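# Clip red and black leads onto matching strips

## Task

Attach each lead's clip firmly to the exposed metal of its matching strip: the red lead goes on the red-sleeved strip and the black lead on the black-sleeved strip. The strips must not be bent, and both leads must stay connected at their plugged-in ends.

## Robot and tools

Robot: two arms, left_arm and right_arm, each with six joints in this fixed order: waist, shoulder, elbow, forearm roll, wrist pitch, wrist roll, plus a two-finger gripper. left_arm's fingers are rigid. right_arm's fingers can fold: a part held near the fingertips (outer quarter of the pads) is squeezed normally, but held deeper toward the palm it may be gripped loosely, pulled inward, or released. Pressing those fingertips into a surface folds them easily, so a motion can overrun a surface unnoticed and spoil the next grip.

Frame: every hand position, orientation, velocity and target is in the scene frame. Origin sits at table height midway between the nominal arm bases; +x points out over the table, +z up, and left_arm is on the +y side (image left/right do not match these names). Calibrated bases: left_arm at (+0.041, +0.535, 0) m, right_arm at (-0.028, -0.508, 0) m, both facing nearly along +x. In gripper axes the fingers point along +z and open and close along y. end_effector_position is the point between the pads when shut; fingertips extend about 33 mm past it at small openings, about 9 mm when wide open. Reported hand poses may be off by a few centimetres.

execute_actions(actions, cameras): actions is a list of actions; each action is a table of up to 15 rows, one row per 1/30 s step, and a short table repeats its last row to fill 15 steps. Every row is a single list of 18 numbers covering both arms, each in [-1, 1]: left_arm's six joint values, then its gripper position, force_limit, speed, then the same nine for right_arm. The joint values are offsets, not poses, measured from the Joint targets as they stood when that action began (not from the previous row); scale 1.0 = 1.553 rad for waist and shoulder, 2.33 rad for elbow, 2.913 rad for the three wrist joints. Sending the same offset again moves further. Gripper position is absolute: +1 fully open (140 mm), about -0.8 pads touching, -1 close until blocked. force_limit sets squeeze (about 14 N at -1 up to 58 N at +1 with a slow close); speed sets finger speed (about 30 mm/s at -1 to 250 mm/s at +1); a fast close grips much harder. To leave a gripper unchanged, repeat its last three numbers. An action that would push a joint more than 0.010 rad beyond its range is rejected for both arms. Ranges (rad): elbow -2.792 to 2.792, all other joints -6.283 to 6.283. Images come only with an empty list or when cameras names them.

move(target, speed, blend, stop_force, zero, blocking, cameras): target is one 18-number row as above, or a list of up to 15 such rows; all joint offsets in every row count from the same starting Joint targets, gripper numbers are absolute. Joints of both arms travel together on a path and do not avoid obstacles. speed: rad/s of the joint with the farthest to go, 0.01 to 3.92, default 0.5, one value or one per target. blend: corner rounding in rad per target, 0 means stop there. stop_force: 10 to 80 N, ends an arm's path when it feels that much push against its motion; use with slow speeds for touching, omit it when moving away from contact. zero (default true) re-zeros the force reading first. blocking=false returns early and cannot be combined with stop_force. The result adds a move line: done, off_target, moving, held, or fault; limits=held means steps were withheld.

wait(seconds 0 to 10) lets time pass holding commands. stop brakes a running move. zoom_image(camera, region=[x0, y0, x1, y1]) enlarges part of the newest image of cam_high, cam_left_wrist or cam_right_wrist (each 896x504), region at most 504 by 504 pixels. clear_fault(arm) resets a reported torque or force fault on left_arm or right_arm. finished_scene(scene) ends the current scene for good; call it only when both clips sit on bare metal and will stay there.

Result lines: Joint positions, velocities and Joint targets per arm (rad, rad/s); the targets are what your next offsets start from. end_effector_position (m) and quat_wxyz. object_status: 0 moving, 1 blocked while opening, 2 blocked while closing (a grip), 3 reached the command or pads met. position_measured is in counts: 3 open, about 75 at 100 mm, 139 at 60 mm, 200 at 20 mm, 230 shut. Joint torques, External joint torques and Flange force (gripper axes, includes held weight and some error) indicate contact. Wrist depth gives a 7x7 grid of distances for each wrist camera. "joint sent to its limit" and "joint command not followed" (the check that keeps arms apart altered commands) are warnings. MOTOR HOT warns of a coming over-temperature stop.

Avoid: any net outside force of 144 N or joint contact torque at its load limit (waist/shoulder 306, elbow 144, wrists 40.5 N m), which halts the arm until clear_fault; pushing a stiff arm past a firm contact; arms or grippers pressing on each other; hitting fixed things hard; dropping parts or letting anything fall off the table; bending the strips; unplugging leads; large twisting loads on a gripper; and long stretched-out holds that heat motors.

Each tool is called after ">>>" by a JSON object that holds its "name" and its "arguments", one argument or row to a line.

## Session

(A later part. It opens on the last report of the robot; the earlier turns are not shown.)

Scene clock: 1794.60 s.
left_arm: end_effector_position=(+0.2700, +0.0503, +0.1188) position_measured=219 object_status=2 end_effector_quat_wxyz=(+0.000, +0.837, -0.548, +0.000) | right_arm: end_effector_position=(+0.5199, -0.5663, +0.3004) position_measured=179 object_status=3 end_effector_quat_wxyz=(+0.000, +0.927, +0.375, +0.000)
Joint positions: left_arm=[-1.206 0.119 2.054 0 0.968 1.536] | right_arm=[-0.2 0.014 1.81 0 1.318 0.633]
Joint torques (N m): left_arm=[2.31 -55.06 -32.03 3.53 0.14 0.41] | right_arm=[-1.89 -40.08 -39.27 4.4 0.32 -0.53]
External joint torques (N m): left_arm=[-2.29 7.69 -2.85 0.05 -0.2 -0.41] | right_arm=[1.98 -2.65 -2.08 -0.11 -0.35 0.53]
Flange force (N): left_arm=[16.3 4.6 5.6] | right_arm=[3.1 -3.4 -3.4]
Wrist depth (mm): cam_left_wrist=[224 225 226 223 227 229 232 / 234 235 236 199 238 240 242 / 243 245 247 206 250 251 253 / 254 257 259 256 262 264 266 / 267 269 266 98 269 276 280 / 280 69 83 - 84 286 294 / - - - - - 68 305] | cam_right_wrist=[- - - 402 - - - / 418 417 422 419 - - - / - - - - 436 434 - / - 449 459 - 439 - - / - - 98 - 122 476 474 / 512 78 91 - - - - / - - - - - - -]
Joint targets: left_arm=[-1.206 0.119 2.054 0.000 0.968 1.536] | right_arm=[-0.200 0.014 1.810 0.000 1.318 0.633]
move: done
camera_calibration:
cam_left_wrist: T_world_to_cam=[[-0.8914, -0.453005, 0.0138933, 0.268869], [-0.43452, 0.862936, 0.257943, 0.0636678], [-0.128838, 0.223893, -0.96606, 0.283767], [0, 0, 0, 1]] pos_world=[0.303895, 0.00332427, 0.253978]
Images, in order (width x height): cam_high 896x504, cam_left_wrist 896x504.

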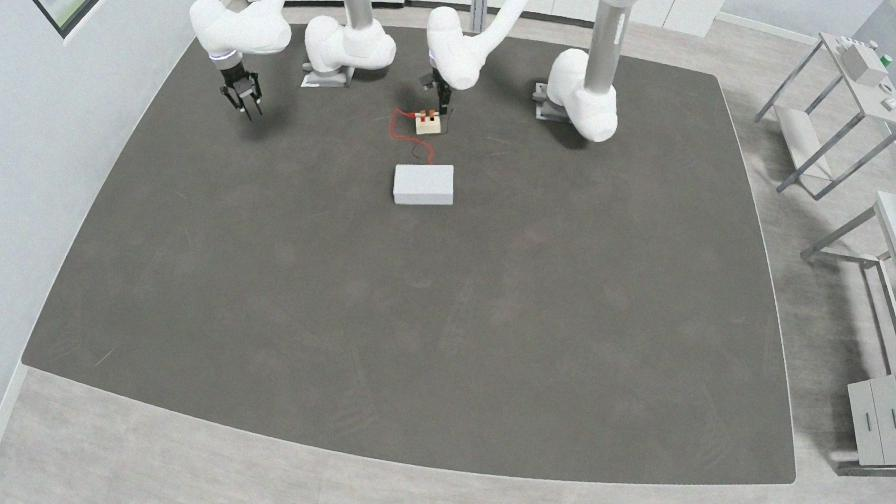

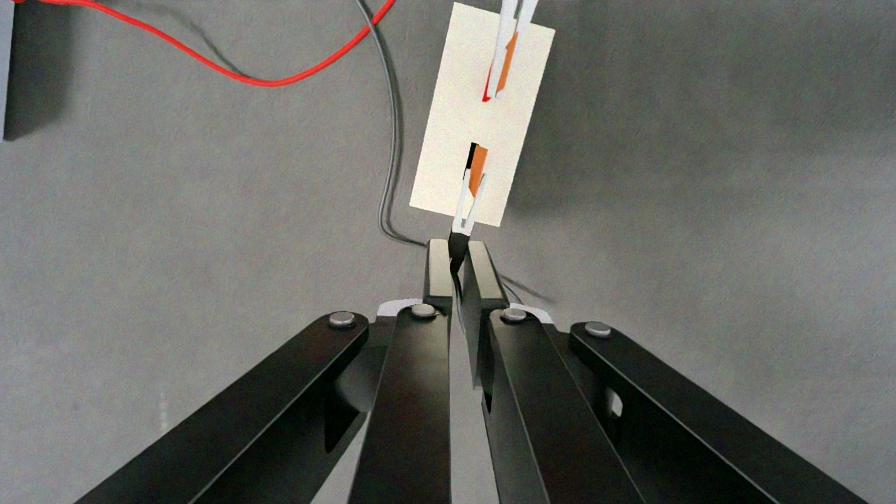

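>>> {"name": "move", "arguments": {
  "target": [-0.001366, 0.009689, -0.00756, 0, 0.000881, -0.000728, -1, -1, -1, 0, 0, 0, 0, 0, 0, -0.4, -1, -1],
  "speed": 0.01,
  "stop_force": 12,
  "cameras": ["cam_left_wrist", "cam_high"]
}}

>>> {"name": "zoom_image", "arguments": {
  "camera": "cam_left_wrist",
  "region": [450, 140, 500, 240]
}}

>>> {"name": "zoom_image", "arguments": {
  "camera": "cam_high",
  "region": [390, 80, 480, 150]
}}

Scene clock: 1869.33 s.
left_arm: end_effector_position=(+0.2727, +0.0405, +0.1188) position_measured=219 object_status=2 end_effector_quat_wxyz=(+0.000, +0.837, -0.548, +0.000) | right_arm: end_effector_position=(+0.5199, -0.5663, +0.3004) position_measured=179 object_status=3 end_effector_quat_wxyz=(+0.000, +0.927, +0.375, +0.000)
Joint positions: left_arm=[-1.209 0.134 2.036 0 0.97 1.534] | right_arm=[-0.2 0.014 1.81 0 1.318 0.633]
Joint torques (N m): left_arm=[2.11 -55.72 -32.3 3.54 0.1 0.38] | right_arm=[-1.9 -40.16 -39.21 4.42 0.34 -0.53]
External joint torques (N m): left_arm=[-2.07 6.64 -2.64 0.04 -0.15 -0.38] | right_arm=[1.91 -2.23 -2.01 -0.15 -0.38 0.53]
Flange force (N): left_arm=[14.4 4.1 4.5] | right_arm=[3.4 -2.9 -3.1]
Wrist depth (mm): cam_left_wrist=[225 225 227 225 229 231 232 / 234 235 237 199 238 240 242 / 244 245 246 205 250 251 254 / 255 257 259 212 261 263 266 / 267 268 266 98 105 276 279 / 280 69 83 - 84 286 293 / - - - - - 68 305] | cam_right_wrist=[- - 401 401 413 410 398 / - 417 423 418 418 419 417 / - - 437 434 - 438 434 / - - - 456 - 441 449 / 477 - 98 475 114 - 482 / 494 78 91 - - - 491 / - - - 520 - - -]
Joint targets: left_arm=[-1.209 0.134 2.036 0.000 0.970 1.534] | right_arm=[-0.200 0.014 1.810 0.000 1.318 0.633]
move: done
camera_calibration:
cam_left_wrist: T_world_to_cam=[[-0.8914, -0.453005, 0.0138933, 0.266747], [-0.43452, 0.862936, 0.257943, 0.0732543], [-0.128838, 0.223893, -0.96606, 0.286296], [0, 0, 0, 1]] pos_world=[0.306495, -0.00647573, 0.253978]
Images, in order (width x height): cam_high 896x504, cam_left_wrist 896x504.

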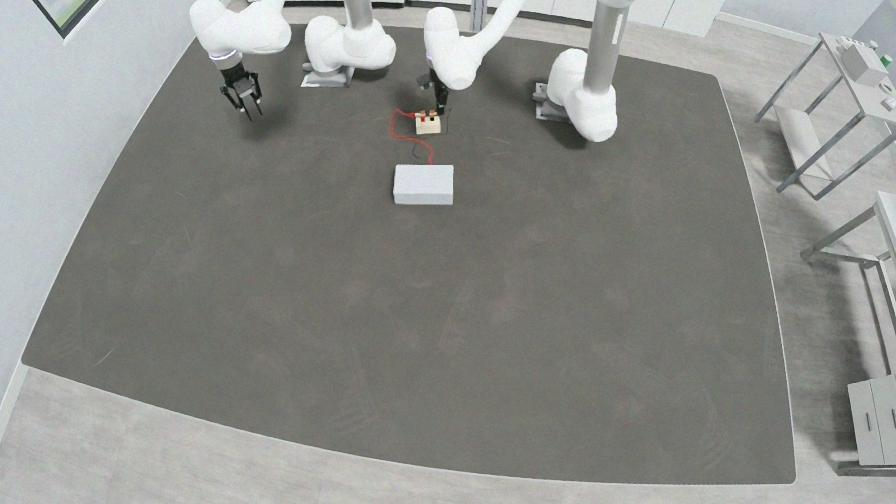

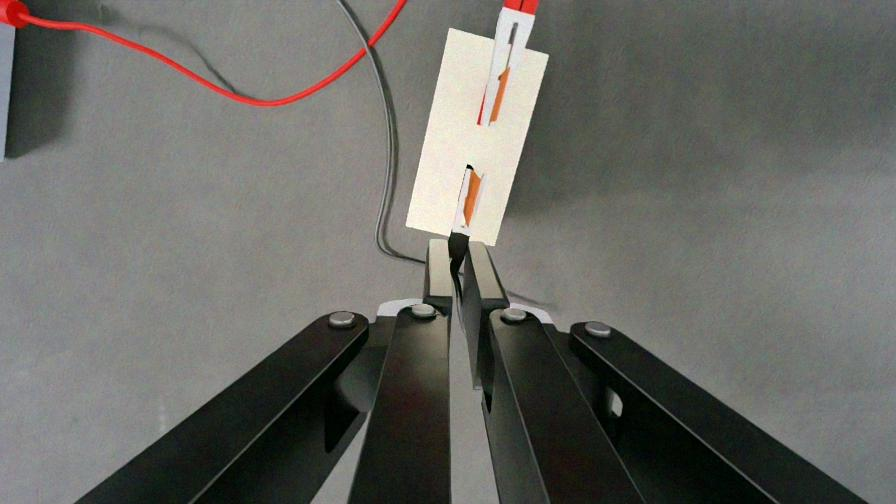

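Scaled by 5.040 from the camera's 896x504 image, which has a finer 1280x720 frame.

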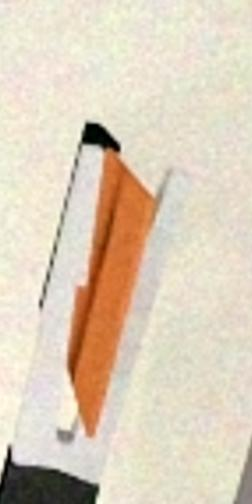

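Scaled by 5.600 from the camera's 896x504 image, which has a finer 1280x720 frame.

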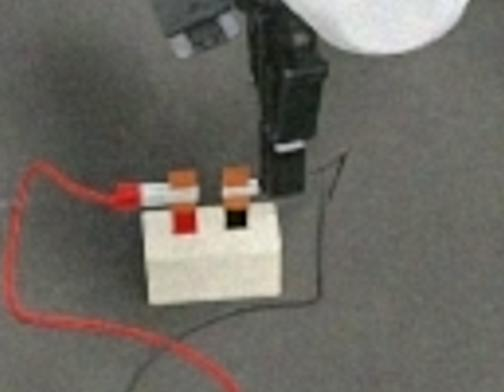

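>>> {"name": "execute_actions", "arguments": {
  "actions": [
    [[0,0,0,0,0,0,-0.6,-1,-1,0,0,0,0,0,0,-0.4,-1,-1]],
    [[0,0,0,0,0,0,-0.6,-1,-1,0,0,0,0,0,0,-0.4,-1,-1]]
  ],
  "cameras": ["cam_left_wrist", "cam_high"]
}}

>>> {"name": "zoom_image", "arguments": {
  "camera": "cam_left_wrist",
  "region": [420, 140, 520, 310]
}}

>>> {"name": "zoom_image", "arguments": {
  "camera": "cam_high",
  "region": [390, 80, 480, 150]
}}

Scene clock: 1885.73 s.
left_arm: end_effector_position=(+0.2727, +0.0405, +0.1188) position_measured=205 object_status=3 end_effector_quat_wxyz=(+0.000, +0.837, -0.548, +0.000) | right_arm: end_effector_position=(+0.5199, -0.5663, +0.3004) position_measured=179 object_status=3 end_effector_quat_wxyz=(+0.000, +0.927, +0.375, +0.000)
Joint positions: left_arm=[-1.209 0.134 2.036 0 0.97 1.534] | right_arm=[-0.2 0.014 1.81 0 1.318 0.633]
Joint torques (N m): left_arm=[2.01 -56.39 -32.15 3.63 0.06 0.34] | right_arm=[-1.99 -40.03 -39.15 4.4 0.31 -0.51]
External joint torques (N m): left_arm=[-2.01 7.52 -2.73 -0.06 -0.11 -0.34] | right_arm=[2.13 -3.03 -2.45 -0.09 -0.36 0.51]
External joint torques at the end of the 1st action: left_arm=[-2.34 7.62 -2.69 0.07 -0.17 -0.32] | right_arm=[1.97 -3.23 -2.27 -0.14 -0.34 0.52]
Flange force (N): left_arm=[15.8 3.9 5.3] | right_arm=[3.3 -3.5 -4.1]
Flange force at the end of the 1st action (N): left_arm=[15.9 4.5 5.5] | right_arm=[2.7 -3.8 -3.9]
Wrist depth (mm): cam_left_wrist=[224 224 227 226 227 231 233 / 234 236 236 198 238 241 242 / 244 245 247 204 249 252 253 / 255 257 259 209 262 263 264 / 267 268 96 110 115 276 278 / 278 - 77 280 85 285 293 / - - - - - 71 303] | cam_right_wrist=[- - - - 413 - 400 / - - - 409 - - - / - - - - 440 432 437 / - - - 449 454 449 452 / 479 485 98 - 114 - - / 494 78 91 - - - - / - - - 511 - - -]
Joint targets: left_arm=[-1.209 0.134 2.036 0.000 0.970 1.534] | right_arm=[-0.200 0.014 1.810 0.000 1.318 0.633]
camera_calibration:
cam_left_wrist: T_world_to_cam=[[-0.8914, -0.453005, 0.0138933, 0.266747], [-0.43452, 0.862936, 0.257943, 0.0732543], [-0.128838, 0.223893, -0.96606, 0.286296], [0, 0, 0, 1]] pos_world=[0.306495, -0.00647573, 0.253978]
Images, in order (width x height): cam_high 896x504, cam_left_wrist 896x504.

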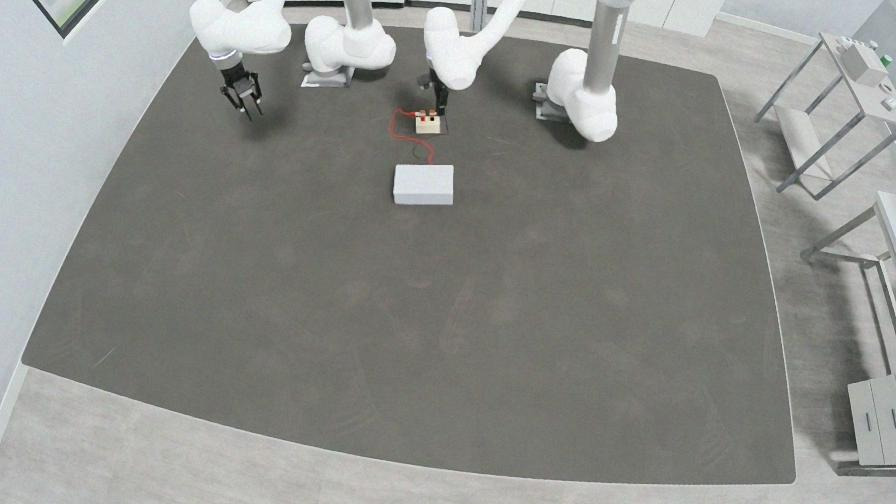

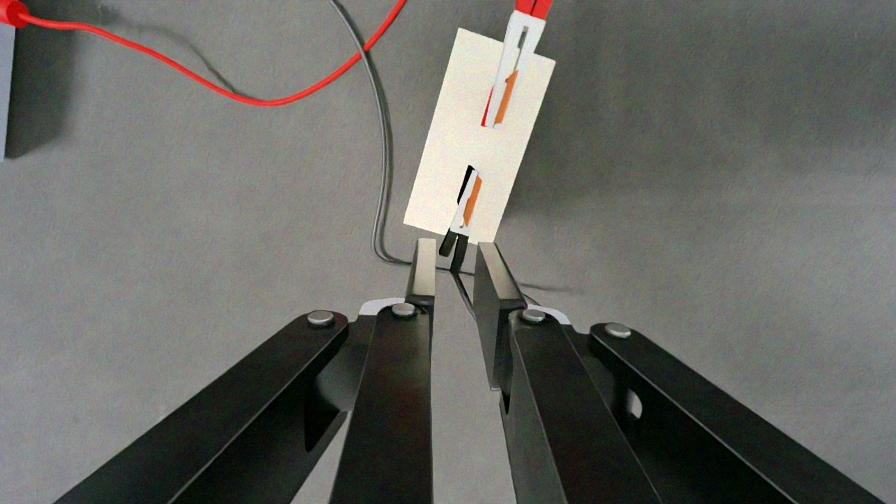

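Scaled by 2.965 from the camera's 896x504 image, which has a finer 1280x720 frame.

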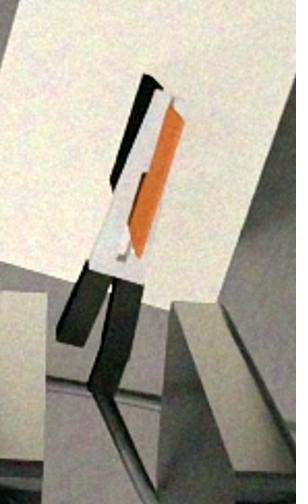

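Scaled by 5.600 from the camera's 896x504 image, which has a finer 1280x720 frame.

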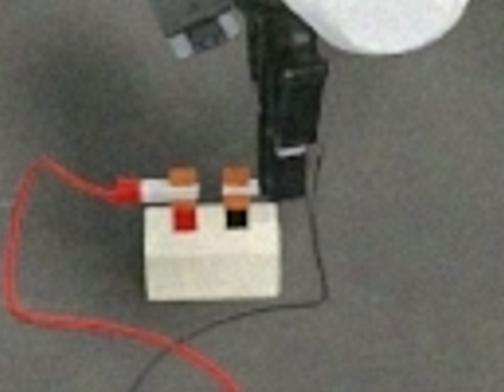

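>>> {"name": "execute_actions", "arguments": {
  "actions": [
    [[0,0,0,0,0,0,-0.4,-1,-1,0,0,0,0,0,0,-0.4,-1,-1]],
    [[0,0,0,0,0,0,-0.4,-1,-1,0,0,0,0,0,0,-0.4,-1,-1]]
  ],
  "cameras": ["cam_left_wrist", "cam_high"]
}}

>>> {"name": "zoom_image", "arguments": {
  "camera": "cam_left_wrist",
  "region": [400, 140, 520, 340]
}}

Scene clock: 1894.47 s.
left_arm: end_effector_position=(+0.2727, +0.0405, +0.1188) position_measured=179 object_status=3 end_effector_quat_wxyz=(+0.000, +0.837, -0.548, +0.000) | right_arm: end_effector_position=(+0.5199, -0.5663, +0.3004) position_measured=179 object_status=3 end_effector_quat_wxyz=(+0.000, +0.927, +0.375, +0.000)
Joint positions: left_arm=[-1.209 0.134 2.036 0 0.97 1.534] | right_arm=[-0.2 0.014 1.81 0 1.318 0.633]
Joint torques (N m): left_arm=[2.34 -56.49 -32.21 3.53 0.16 0.39] | right_arm=[-1.8 -39.99 -39.2 4.43 0.33 -0.51]
External joint torques (N m): left_arm=[-2.31 7.43 -2.75 0.06 -0.22 -0.39] | right_arm=[1.79 -2.92 -2.2 -0.15 -0.36 0.51]
External joint torques at the end of the 1st action: left_arm=[-2.06 7.02 -2.79 0.03 -0.18 -0.36] | right_arm=[1.61 -3.09 -2.4 -0.11 -0.41 0.54]
Flange force (N): left_arm=[15.7 4.5 5.4] | right_arm=[2.7 -3.3 -3.7]
Flange force at the end of the 1st action (N): left_arm=[15.2 4.0 4.8] | right_arm=[2.5 -3.1 -4.0]
Wrist depth (mm): cam_left_wrist=[224 226 227 226 228 230 232 / 234 235 236 198 238 241 242 / 244 245 246 205 251 251 251 / 254 256 257 212 261 264 265 / 267 266 94 270 122 276 278 / 279 - - 287 75 95 293 / - - - 304 - - 301] | cam_right_wrist=[- 417 405 - - 402 396 / - - 413 - 426 420 414 / - 440 442 434 430 - - / 456 464 455 - - - - / 471 470 98 471 122 470 481 / - 78 91 - - - 502 / - - - - - - -]
Joint targets: left_arm=[-1.209 0.134 2.036 0.000 0.970 1.534] | right_arm=[-0.200 0.014 1.810 0.000 1.318 0.633]
camera_calibration:
cam_left_wrist: T_world_to_cam=[[-0.8914, -0.453005, 0.0138933, 0.266747], [-0.43452, 0.862936, 0.257943, 0.0732543], [-0.128838, 0.223893, -0.96606, 0.286296], [0, 0, 0, 1]] pos_world=[0.306495, -0.00647573, 0.253978]
Images, in order (width x height): cam_high 896x504, cam_left_wrist 896x504.

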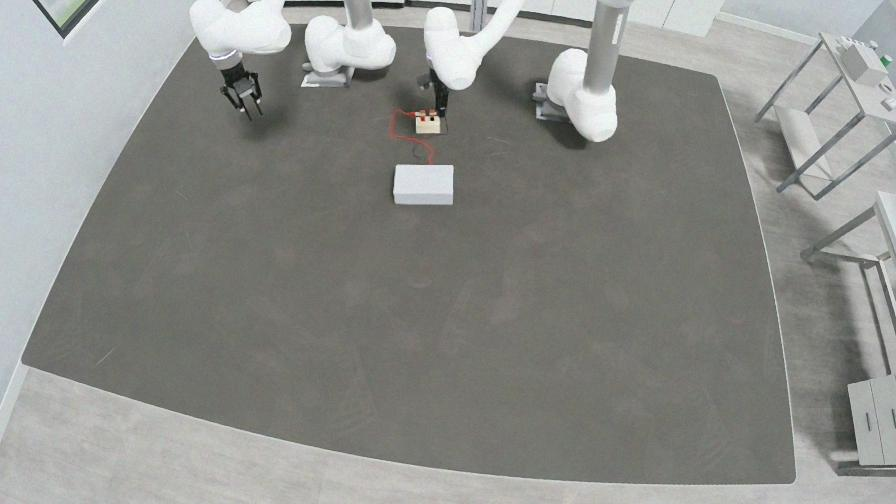

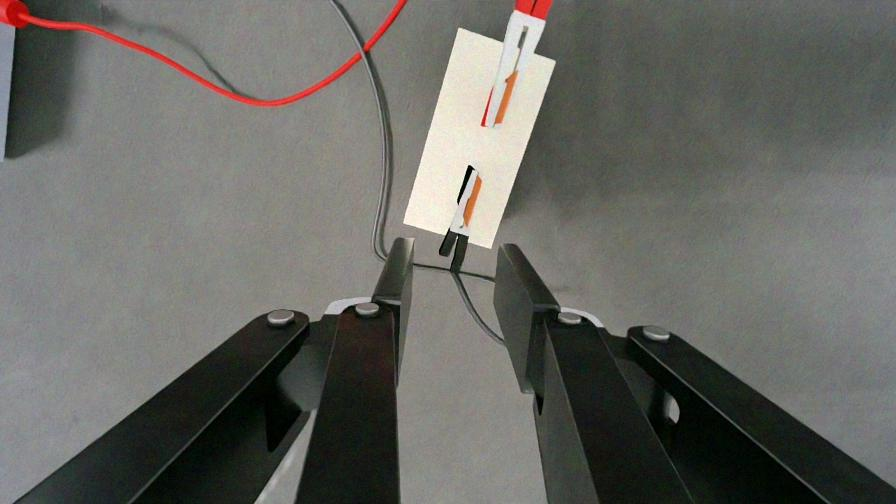

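Scaled by 2.520 from the camera's 896x504 image, which has a finer 1280x720 frame.

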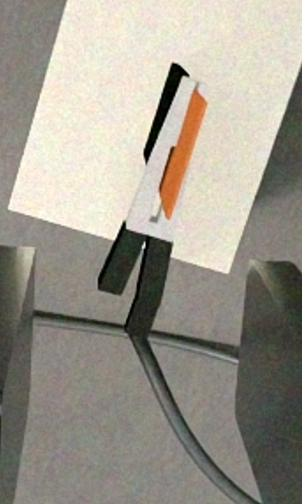

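>>> {"name": "move", "arguments": {
  "target": [
    [0, -0.025623, -0.01841, 0, 0.028386, 0, -0.4, -1, -1, 0, 0, 0, 0, 0, 0, -0.4, -1, -1],
    [0, -0.04641, -0.037807, 0, 0.054983, 0, -0.4, -1, -1, 0, 0, 0, 0, 0, 0, -0.4, -1, -1]
  ],
  "speed": [0.04, 0.05],
  "blend": [0.01, 0],
  "cameras": ["cam_left_wrist", "cam_high"]
}}

>>> {"name": "zoom_image", "arguments": {
  "camera": "cam_left_wrist",
  "region": [380, 40, 560, 290]
}}

>>> {"name": "zoom_image", "arguments": {
  "camera": "cam_high",
  "region": [370, 80, 490, 180]
}}

Scene clock: 1936.67 s.
left_arm: end_effector_position=(+0.2727, +0.0405, +0.2008) position_measured=179 object_status=3 end_effector_quat_wxyz=(+0.000, +0.837, -0.548, +0.000) | right_arm: end_effector_position=(+0.5199, -0.5663, +0.3004) position_measured=179 object_status=3 end_effector_quat_wxyz=(+0.000, +0.927, +0.375, +0.000)
Joint positions: left_arm=[-1.209 0.062 1.948 0 1.13 1.534] | right_arm=[-0.2 0.014 1.81 0 1.318 0.633]
Joint torques (N m): left_arm=[2.69 -51.59 -35.41 3.9 0.03 0.35] | right_arm=[-1.5 -40.03 -39.08 4.43 0.36 -0.51]
External joint torques (N m): left_arm=[-2.67 6.78 -2.86 0.03 -0.08 -0.35] | right_arm=[1.57 -3.19 -2.6 -0.12 -0.41 0.51]
Flange force (N): left_arm=[15.3 5.1 1.8] | right_arm=[2.5 -2.9 -4.3]
Wrist depth (mm): cam_left_wrist=[258 299 299 295 303 305 307 / 272 311 314 276 317 317 320 / 323 325 327 323 330 334 335 / 338 341 342 336 343 350 351 / 354 353 94 359 122 363 369 / - - - 380 75 95 388 / - - - 401 - - 400] | cam_right_wrist=[- 407 - - - 405 404 / 421 427 423 416 - - 413 / 439 448 444 440 - - - / - - - 452 - - 450 / - - 98 473 114 - - / - 78 91 - - - - / - - - 520 - - -]
Joint targets: left_arm=[-1.209 0.062 1.948 0.000 1.131 1.534] | right_arm=[-0.200 0.014 1.810 0.000 1.318 0.633]
move: done
camera_calibration:
cam_left_wrist: T_world_to_cam=[[-0.89138, -0.453044, 0.013881, 0.265606], [-0.43456, 0.862915, 0.257944, 0.0521149], [-0.128838, 0.223894, -0.96606, 0.365513], [0, 0, 0, 1]] pos_world=[0.306495, -0.0064756, 0.335978]
Images, in order (width x height): cam_high 896x504, cam_left_wrist 896x504.

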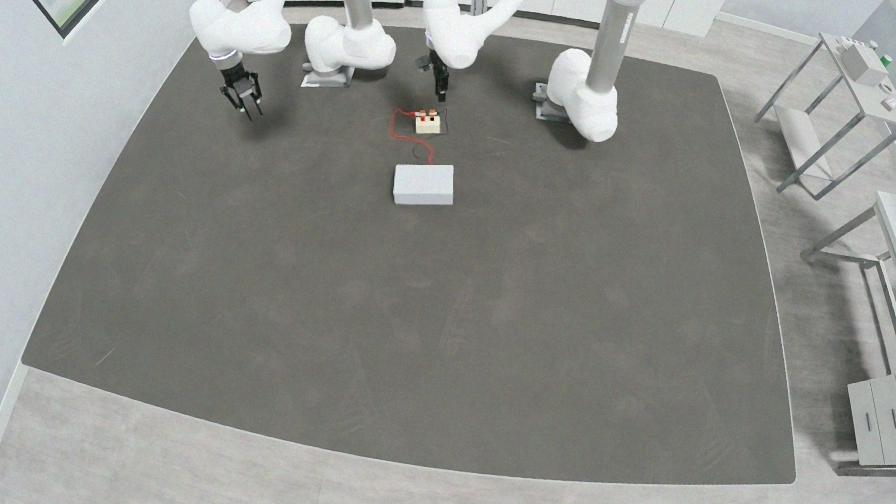

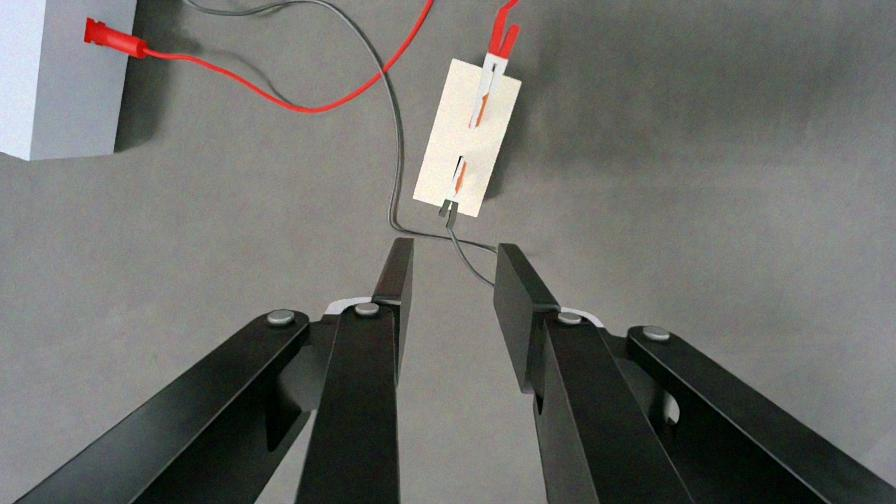

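Scaled by 2.016 from the camera's 896x504 image, which has a finer 1280x720 frame.

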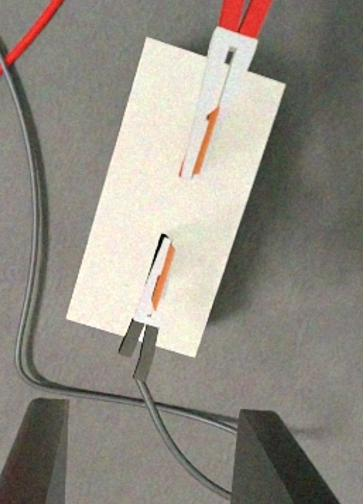

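Scaled by 4.200 from the camera's 896x504 image, which has a finer 1280x720 frame.

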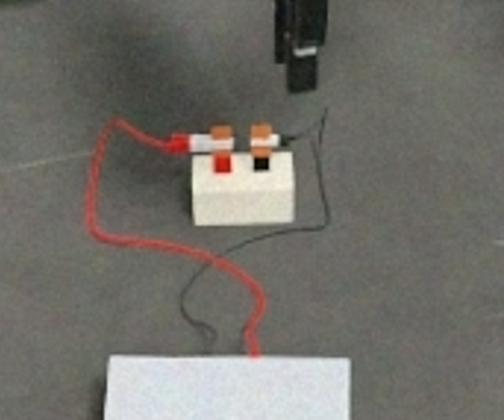

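>>> {"name": "move", "arguments": {
  "target": [
    [0, -0.03703, -0.05607, 0, 0.06459, 0, -0.4, -1, -1, 0, 0, 0, 0, 0, 0, -0.4, -1, -1],
    [0.12, -0.03703, -0.05607, 0, 0.06459, 0, -0.4, -1, -1, 0, 0, 0, 0, 0, 0, -0.4, -1, -1]
  ],
  "speed": [0.15, 0.3],
  "blend": [0.02, 0],
  "cameras": ["cam_left_wrist", "cam_high"]
}}

>>> {"name": "zoom_image", "arguments": {
  "camera": "cam_left_wrist",
  "region": [392, 0, 896, 280]
}}

>>> {"name": "zoom_image", "arguments": {
  "camera": "cam_high",
  "region": [380, 90, 480, 210]
}}

Scene clock: 1948.67 s.
left_arm: end_effector_position=(+0.3602, +0.0920, +0.3009) position_measured=179 object_status=3 end_effector_quat_wxyz=(+0.000, +0.884, -0.467, +0.000) | right_arm: end_effector_position=(+0.5199, -0.5663, +0.3004) position_measured=179 object_status=3 end_effector_quat_wxyz=(+0.000, +0.927, +0.375, +0.000)
Joint positions: left_arm=[-1.022 0.005 1.817 0 1.319 1.534] | right_arm=[-0.2 0.014 1.81 0 1.318 0.633]
Joint torques (N m): left_arm=[3.2 -48.91 -38.39 4.17 0.09 0.36] | right_arm=[-1.98 -39.99 -39.1 4.42 0.35 -0.51]
External joint torques (N m): left_arm=[-3.26 7.3 -2.71 0.04 -0.15 -0.36] | right_arm=[1.75 -2.25 -2.14 -0.16 -0.38 0.51]
Flange force (N): left_arm=[15.9 6.2 -0.6] | right_arm=[3.2 -2.5 -3.3]
Wrist depth (mm): cam_left_wrist=[385 326 355 392 393 392 408 / 399 404 407 408 406 414 419 / 418 421 425 426 423 432 435 / 435 440 442 164 444 452 453 / 472 452 94 155 110 473 468 / 473 - - 496 75 85 500 / - - - 518 - - 518] | cam_right_wrist=[- - 410 - 396 - - / - 418 - 412 - - 423 / 446 439 435 - - 427 437 / 457 454 469 451 451 - - / - - 107 - 114 464 477 / - 78 91 498 - - 492 / - - - 520 - - -]
Joint targets: left_arm=[-1.022 0.005 1.817 0.000 1.319 1.534] | right_arm=[-0.200 0.014 1.810 0.000 1.318 0.633]
move: done
camera_calibration:
cam_left_wrist: T_world_to_cam=[[-0.792009, -0.610352, 0.0138498, 0.344231], [-0.586942, 0.767482, 0.257819, 0.0835505], [-0.16799, 0.196066, -0.966094, 0.478615], [0, 0, 0, 1]] pos_world=[0.402076, 0.0521384, 0.436078]
Images, in order (width x height): cam_high 896x504, cam_left_wrist 896x504.

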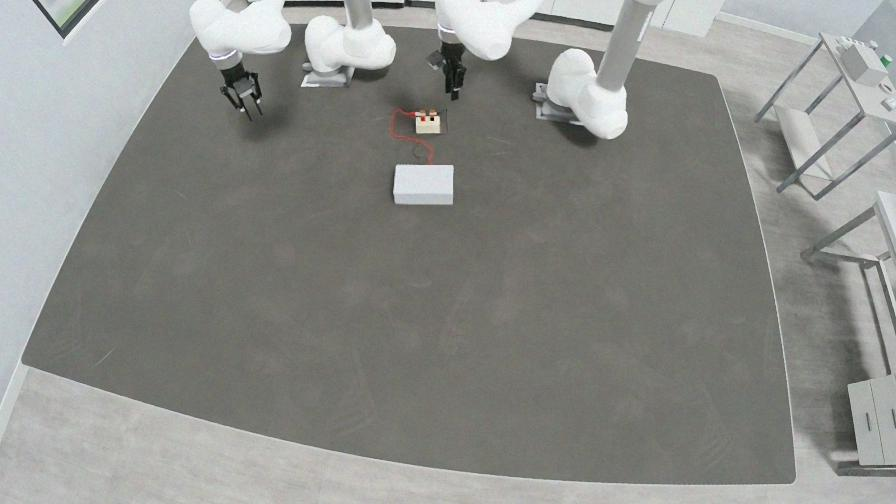

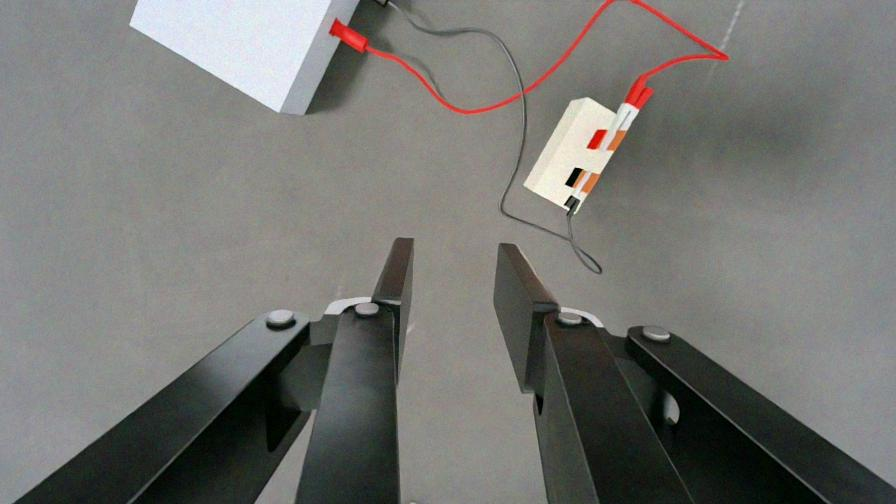

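Scaled by 1.000.

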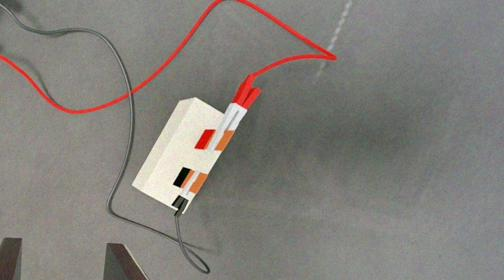

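Scaled by 4.200 from the camera's 896x504 image, which has a finer 1280x720 frame.

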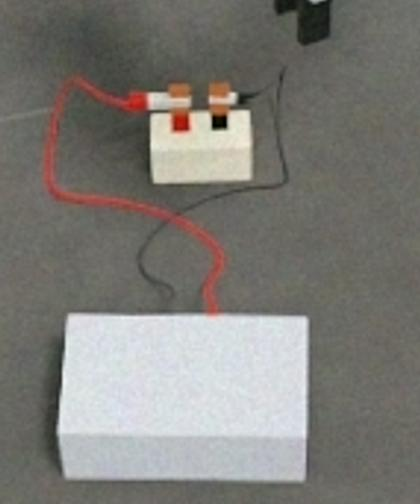

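>>> {"name": "zoom_image", "arguments": {
  "camera": "cam_left_wrist",
  "region": [500, 60, 680, 280]
}}

>>> {"name": "zoom_image", "arguments": {
  "camera": "cam_left_wrist",
  "region": [300, 0, 480, 120]
}}

Scaled by 2.291 from the camera's 896x504 image, which has a finer 1280x720 frame.

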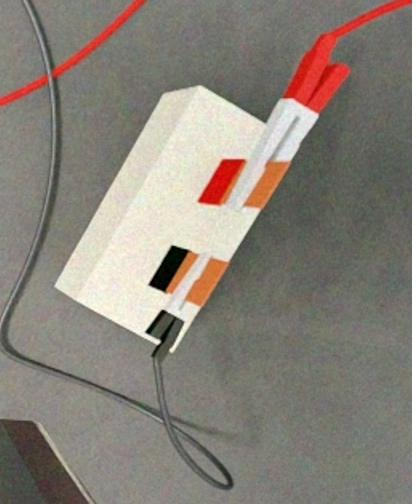

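Scaled by 2.800 from the camera's 896x504 image, which has a finer 1280x720 frame.

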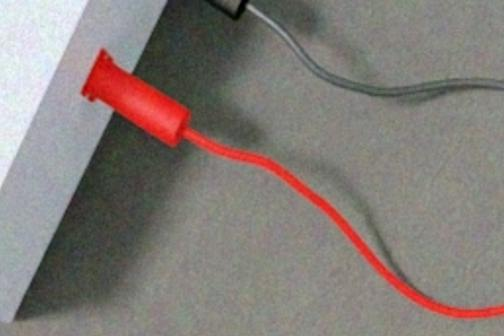

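>>> {"name": "move", "arguments": {
  "target": [0, 0, 0, 0, -0.0687, 0, -0.4, -1, -1, 0, 0, 0, 0, 0, 0, -0.4, -1, -1],
  "speed": 0.3,
  "cameras": ["cam_left_wrist"]
}}

>>> {"name": "zoom_image", "arguments": {
  "camera": "cam_left_wrist",
  "region": [250, 0, 700, 300]
}}

Scene clock: 1964.90 s.
left_arm: end_effector_position=(+0.3954, +0.0361, +0.3075) position_measured=179 object_status=3 end_effector_quat_wxyz=(+0.050, +0.880, -0.465, +0.087) | right_arm: end_effector_position=(+0.5199, -0.5663, +0.3004) position_measured=179 object_status=3 end_effector_quat_wxyz=(+0.000, +0.927, +0.375, +0.000)
Joint positions: left_arm=[-1.022 0.005 1.817 0 1.119 1.534] | right_arm=[-0.2 0.014 1.81 0 1.318 0.633]
Joint torques (N m): left_arm=[2.58 -49.25 -38.86 4.11 -0.27 0.42] | right_arm=[-1.81 -39.95 -39.25 4.44 0.34 -0.53]
External joint torques (N m): left_arm=[-2.51 6.87 -2.74 0.11 -0.33 -0.42] | right_arm=[1.81 -2.81 -2.28 -0.13 -0.38 0.53]
Flange force (N): left_arm=[15.1 5.1 2.6] | right_arm=[2.9 -3.1 -3.7]
Wrist depth (mm): cam_left_wrist=[415 417 359 429 433 444 444 / 425 359 362 436 440 444 448 / - 363 367 440 447 451 458 / 429 432 439 442 419 461 462 / 436 439 94 449 110 464 468 / - - - 456 75 95 473 / - - - 462 - - 63] | cam_right_wrist=[- - - 384 - - 402 / 425 - - - 416 418 429 / 451 - - 446 434 - 437 / - - - - 449 462 - / 477 - 98 472 114 - 469 / 498 78 91 - - - - / - - - - - - -]
Joint targets: left_arm=[-1.022 0.005 1.817 0.000 1.119 1.534] | right_arm=[-0.200 0.014 1.810 0.000 1.318 0.633]
move: done
camera_calibration:
cam_left_wrist: T_world_to_cam=[[-0.794442, -0.606467, 0.032544, 0.332933], [-0.604047, 0.794572, 0.0614968, 0.211646], [-0.0631543, 0.0291976, -0.997577, 0.476143], [0, 0, 0, 1]] pos_world=[0.422411, 0.0198421, 0.451139]
Images, in order (width x height): cam_left_wrist 896x504.

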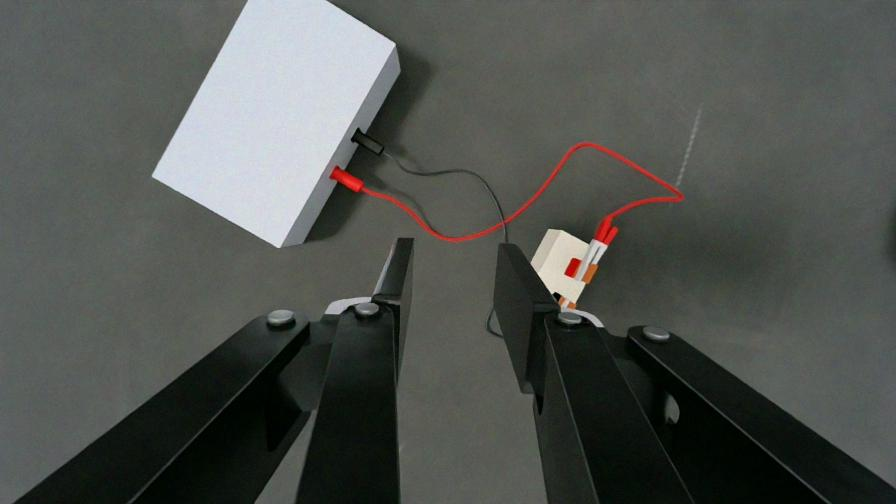

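Scaled by 1.120 from the camera's 896x504 image, which has a finer 1280x720 frame.

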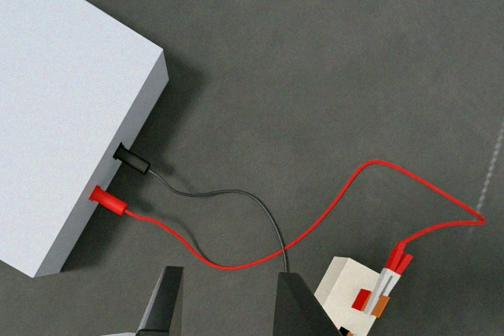

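>>> {"name": "finished_scene", "arguments": {
  "scene": 1
}}

The scene is finished: the task was done.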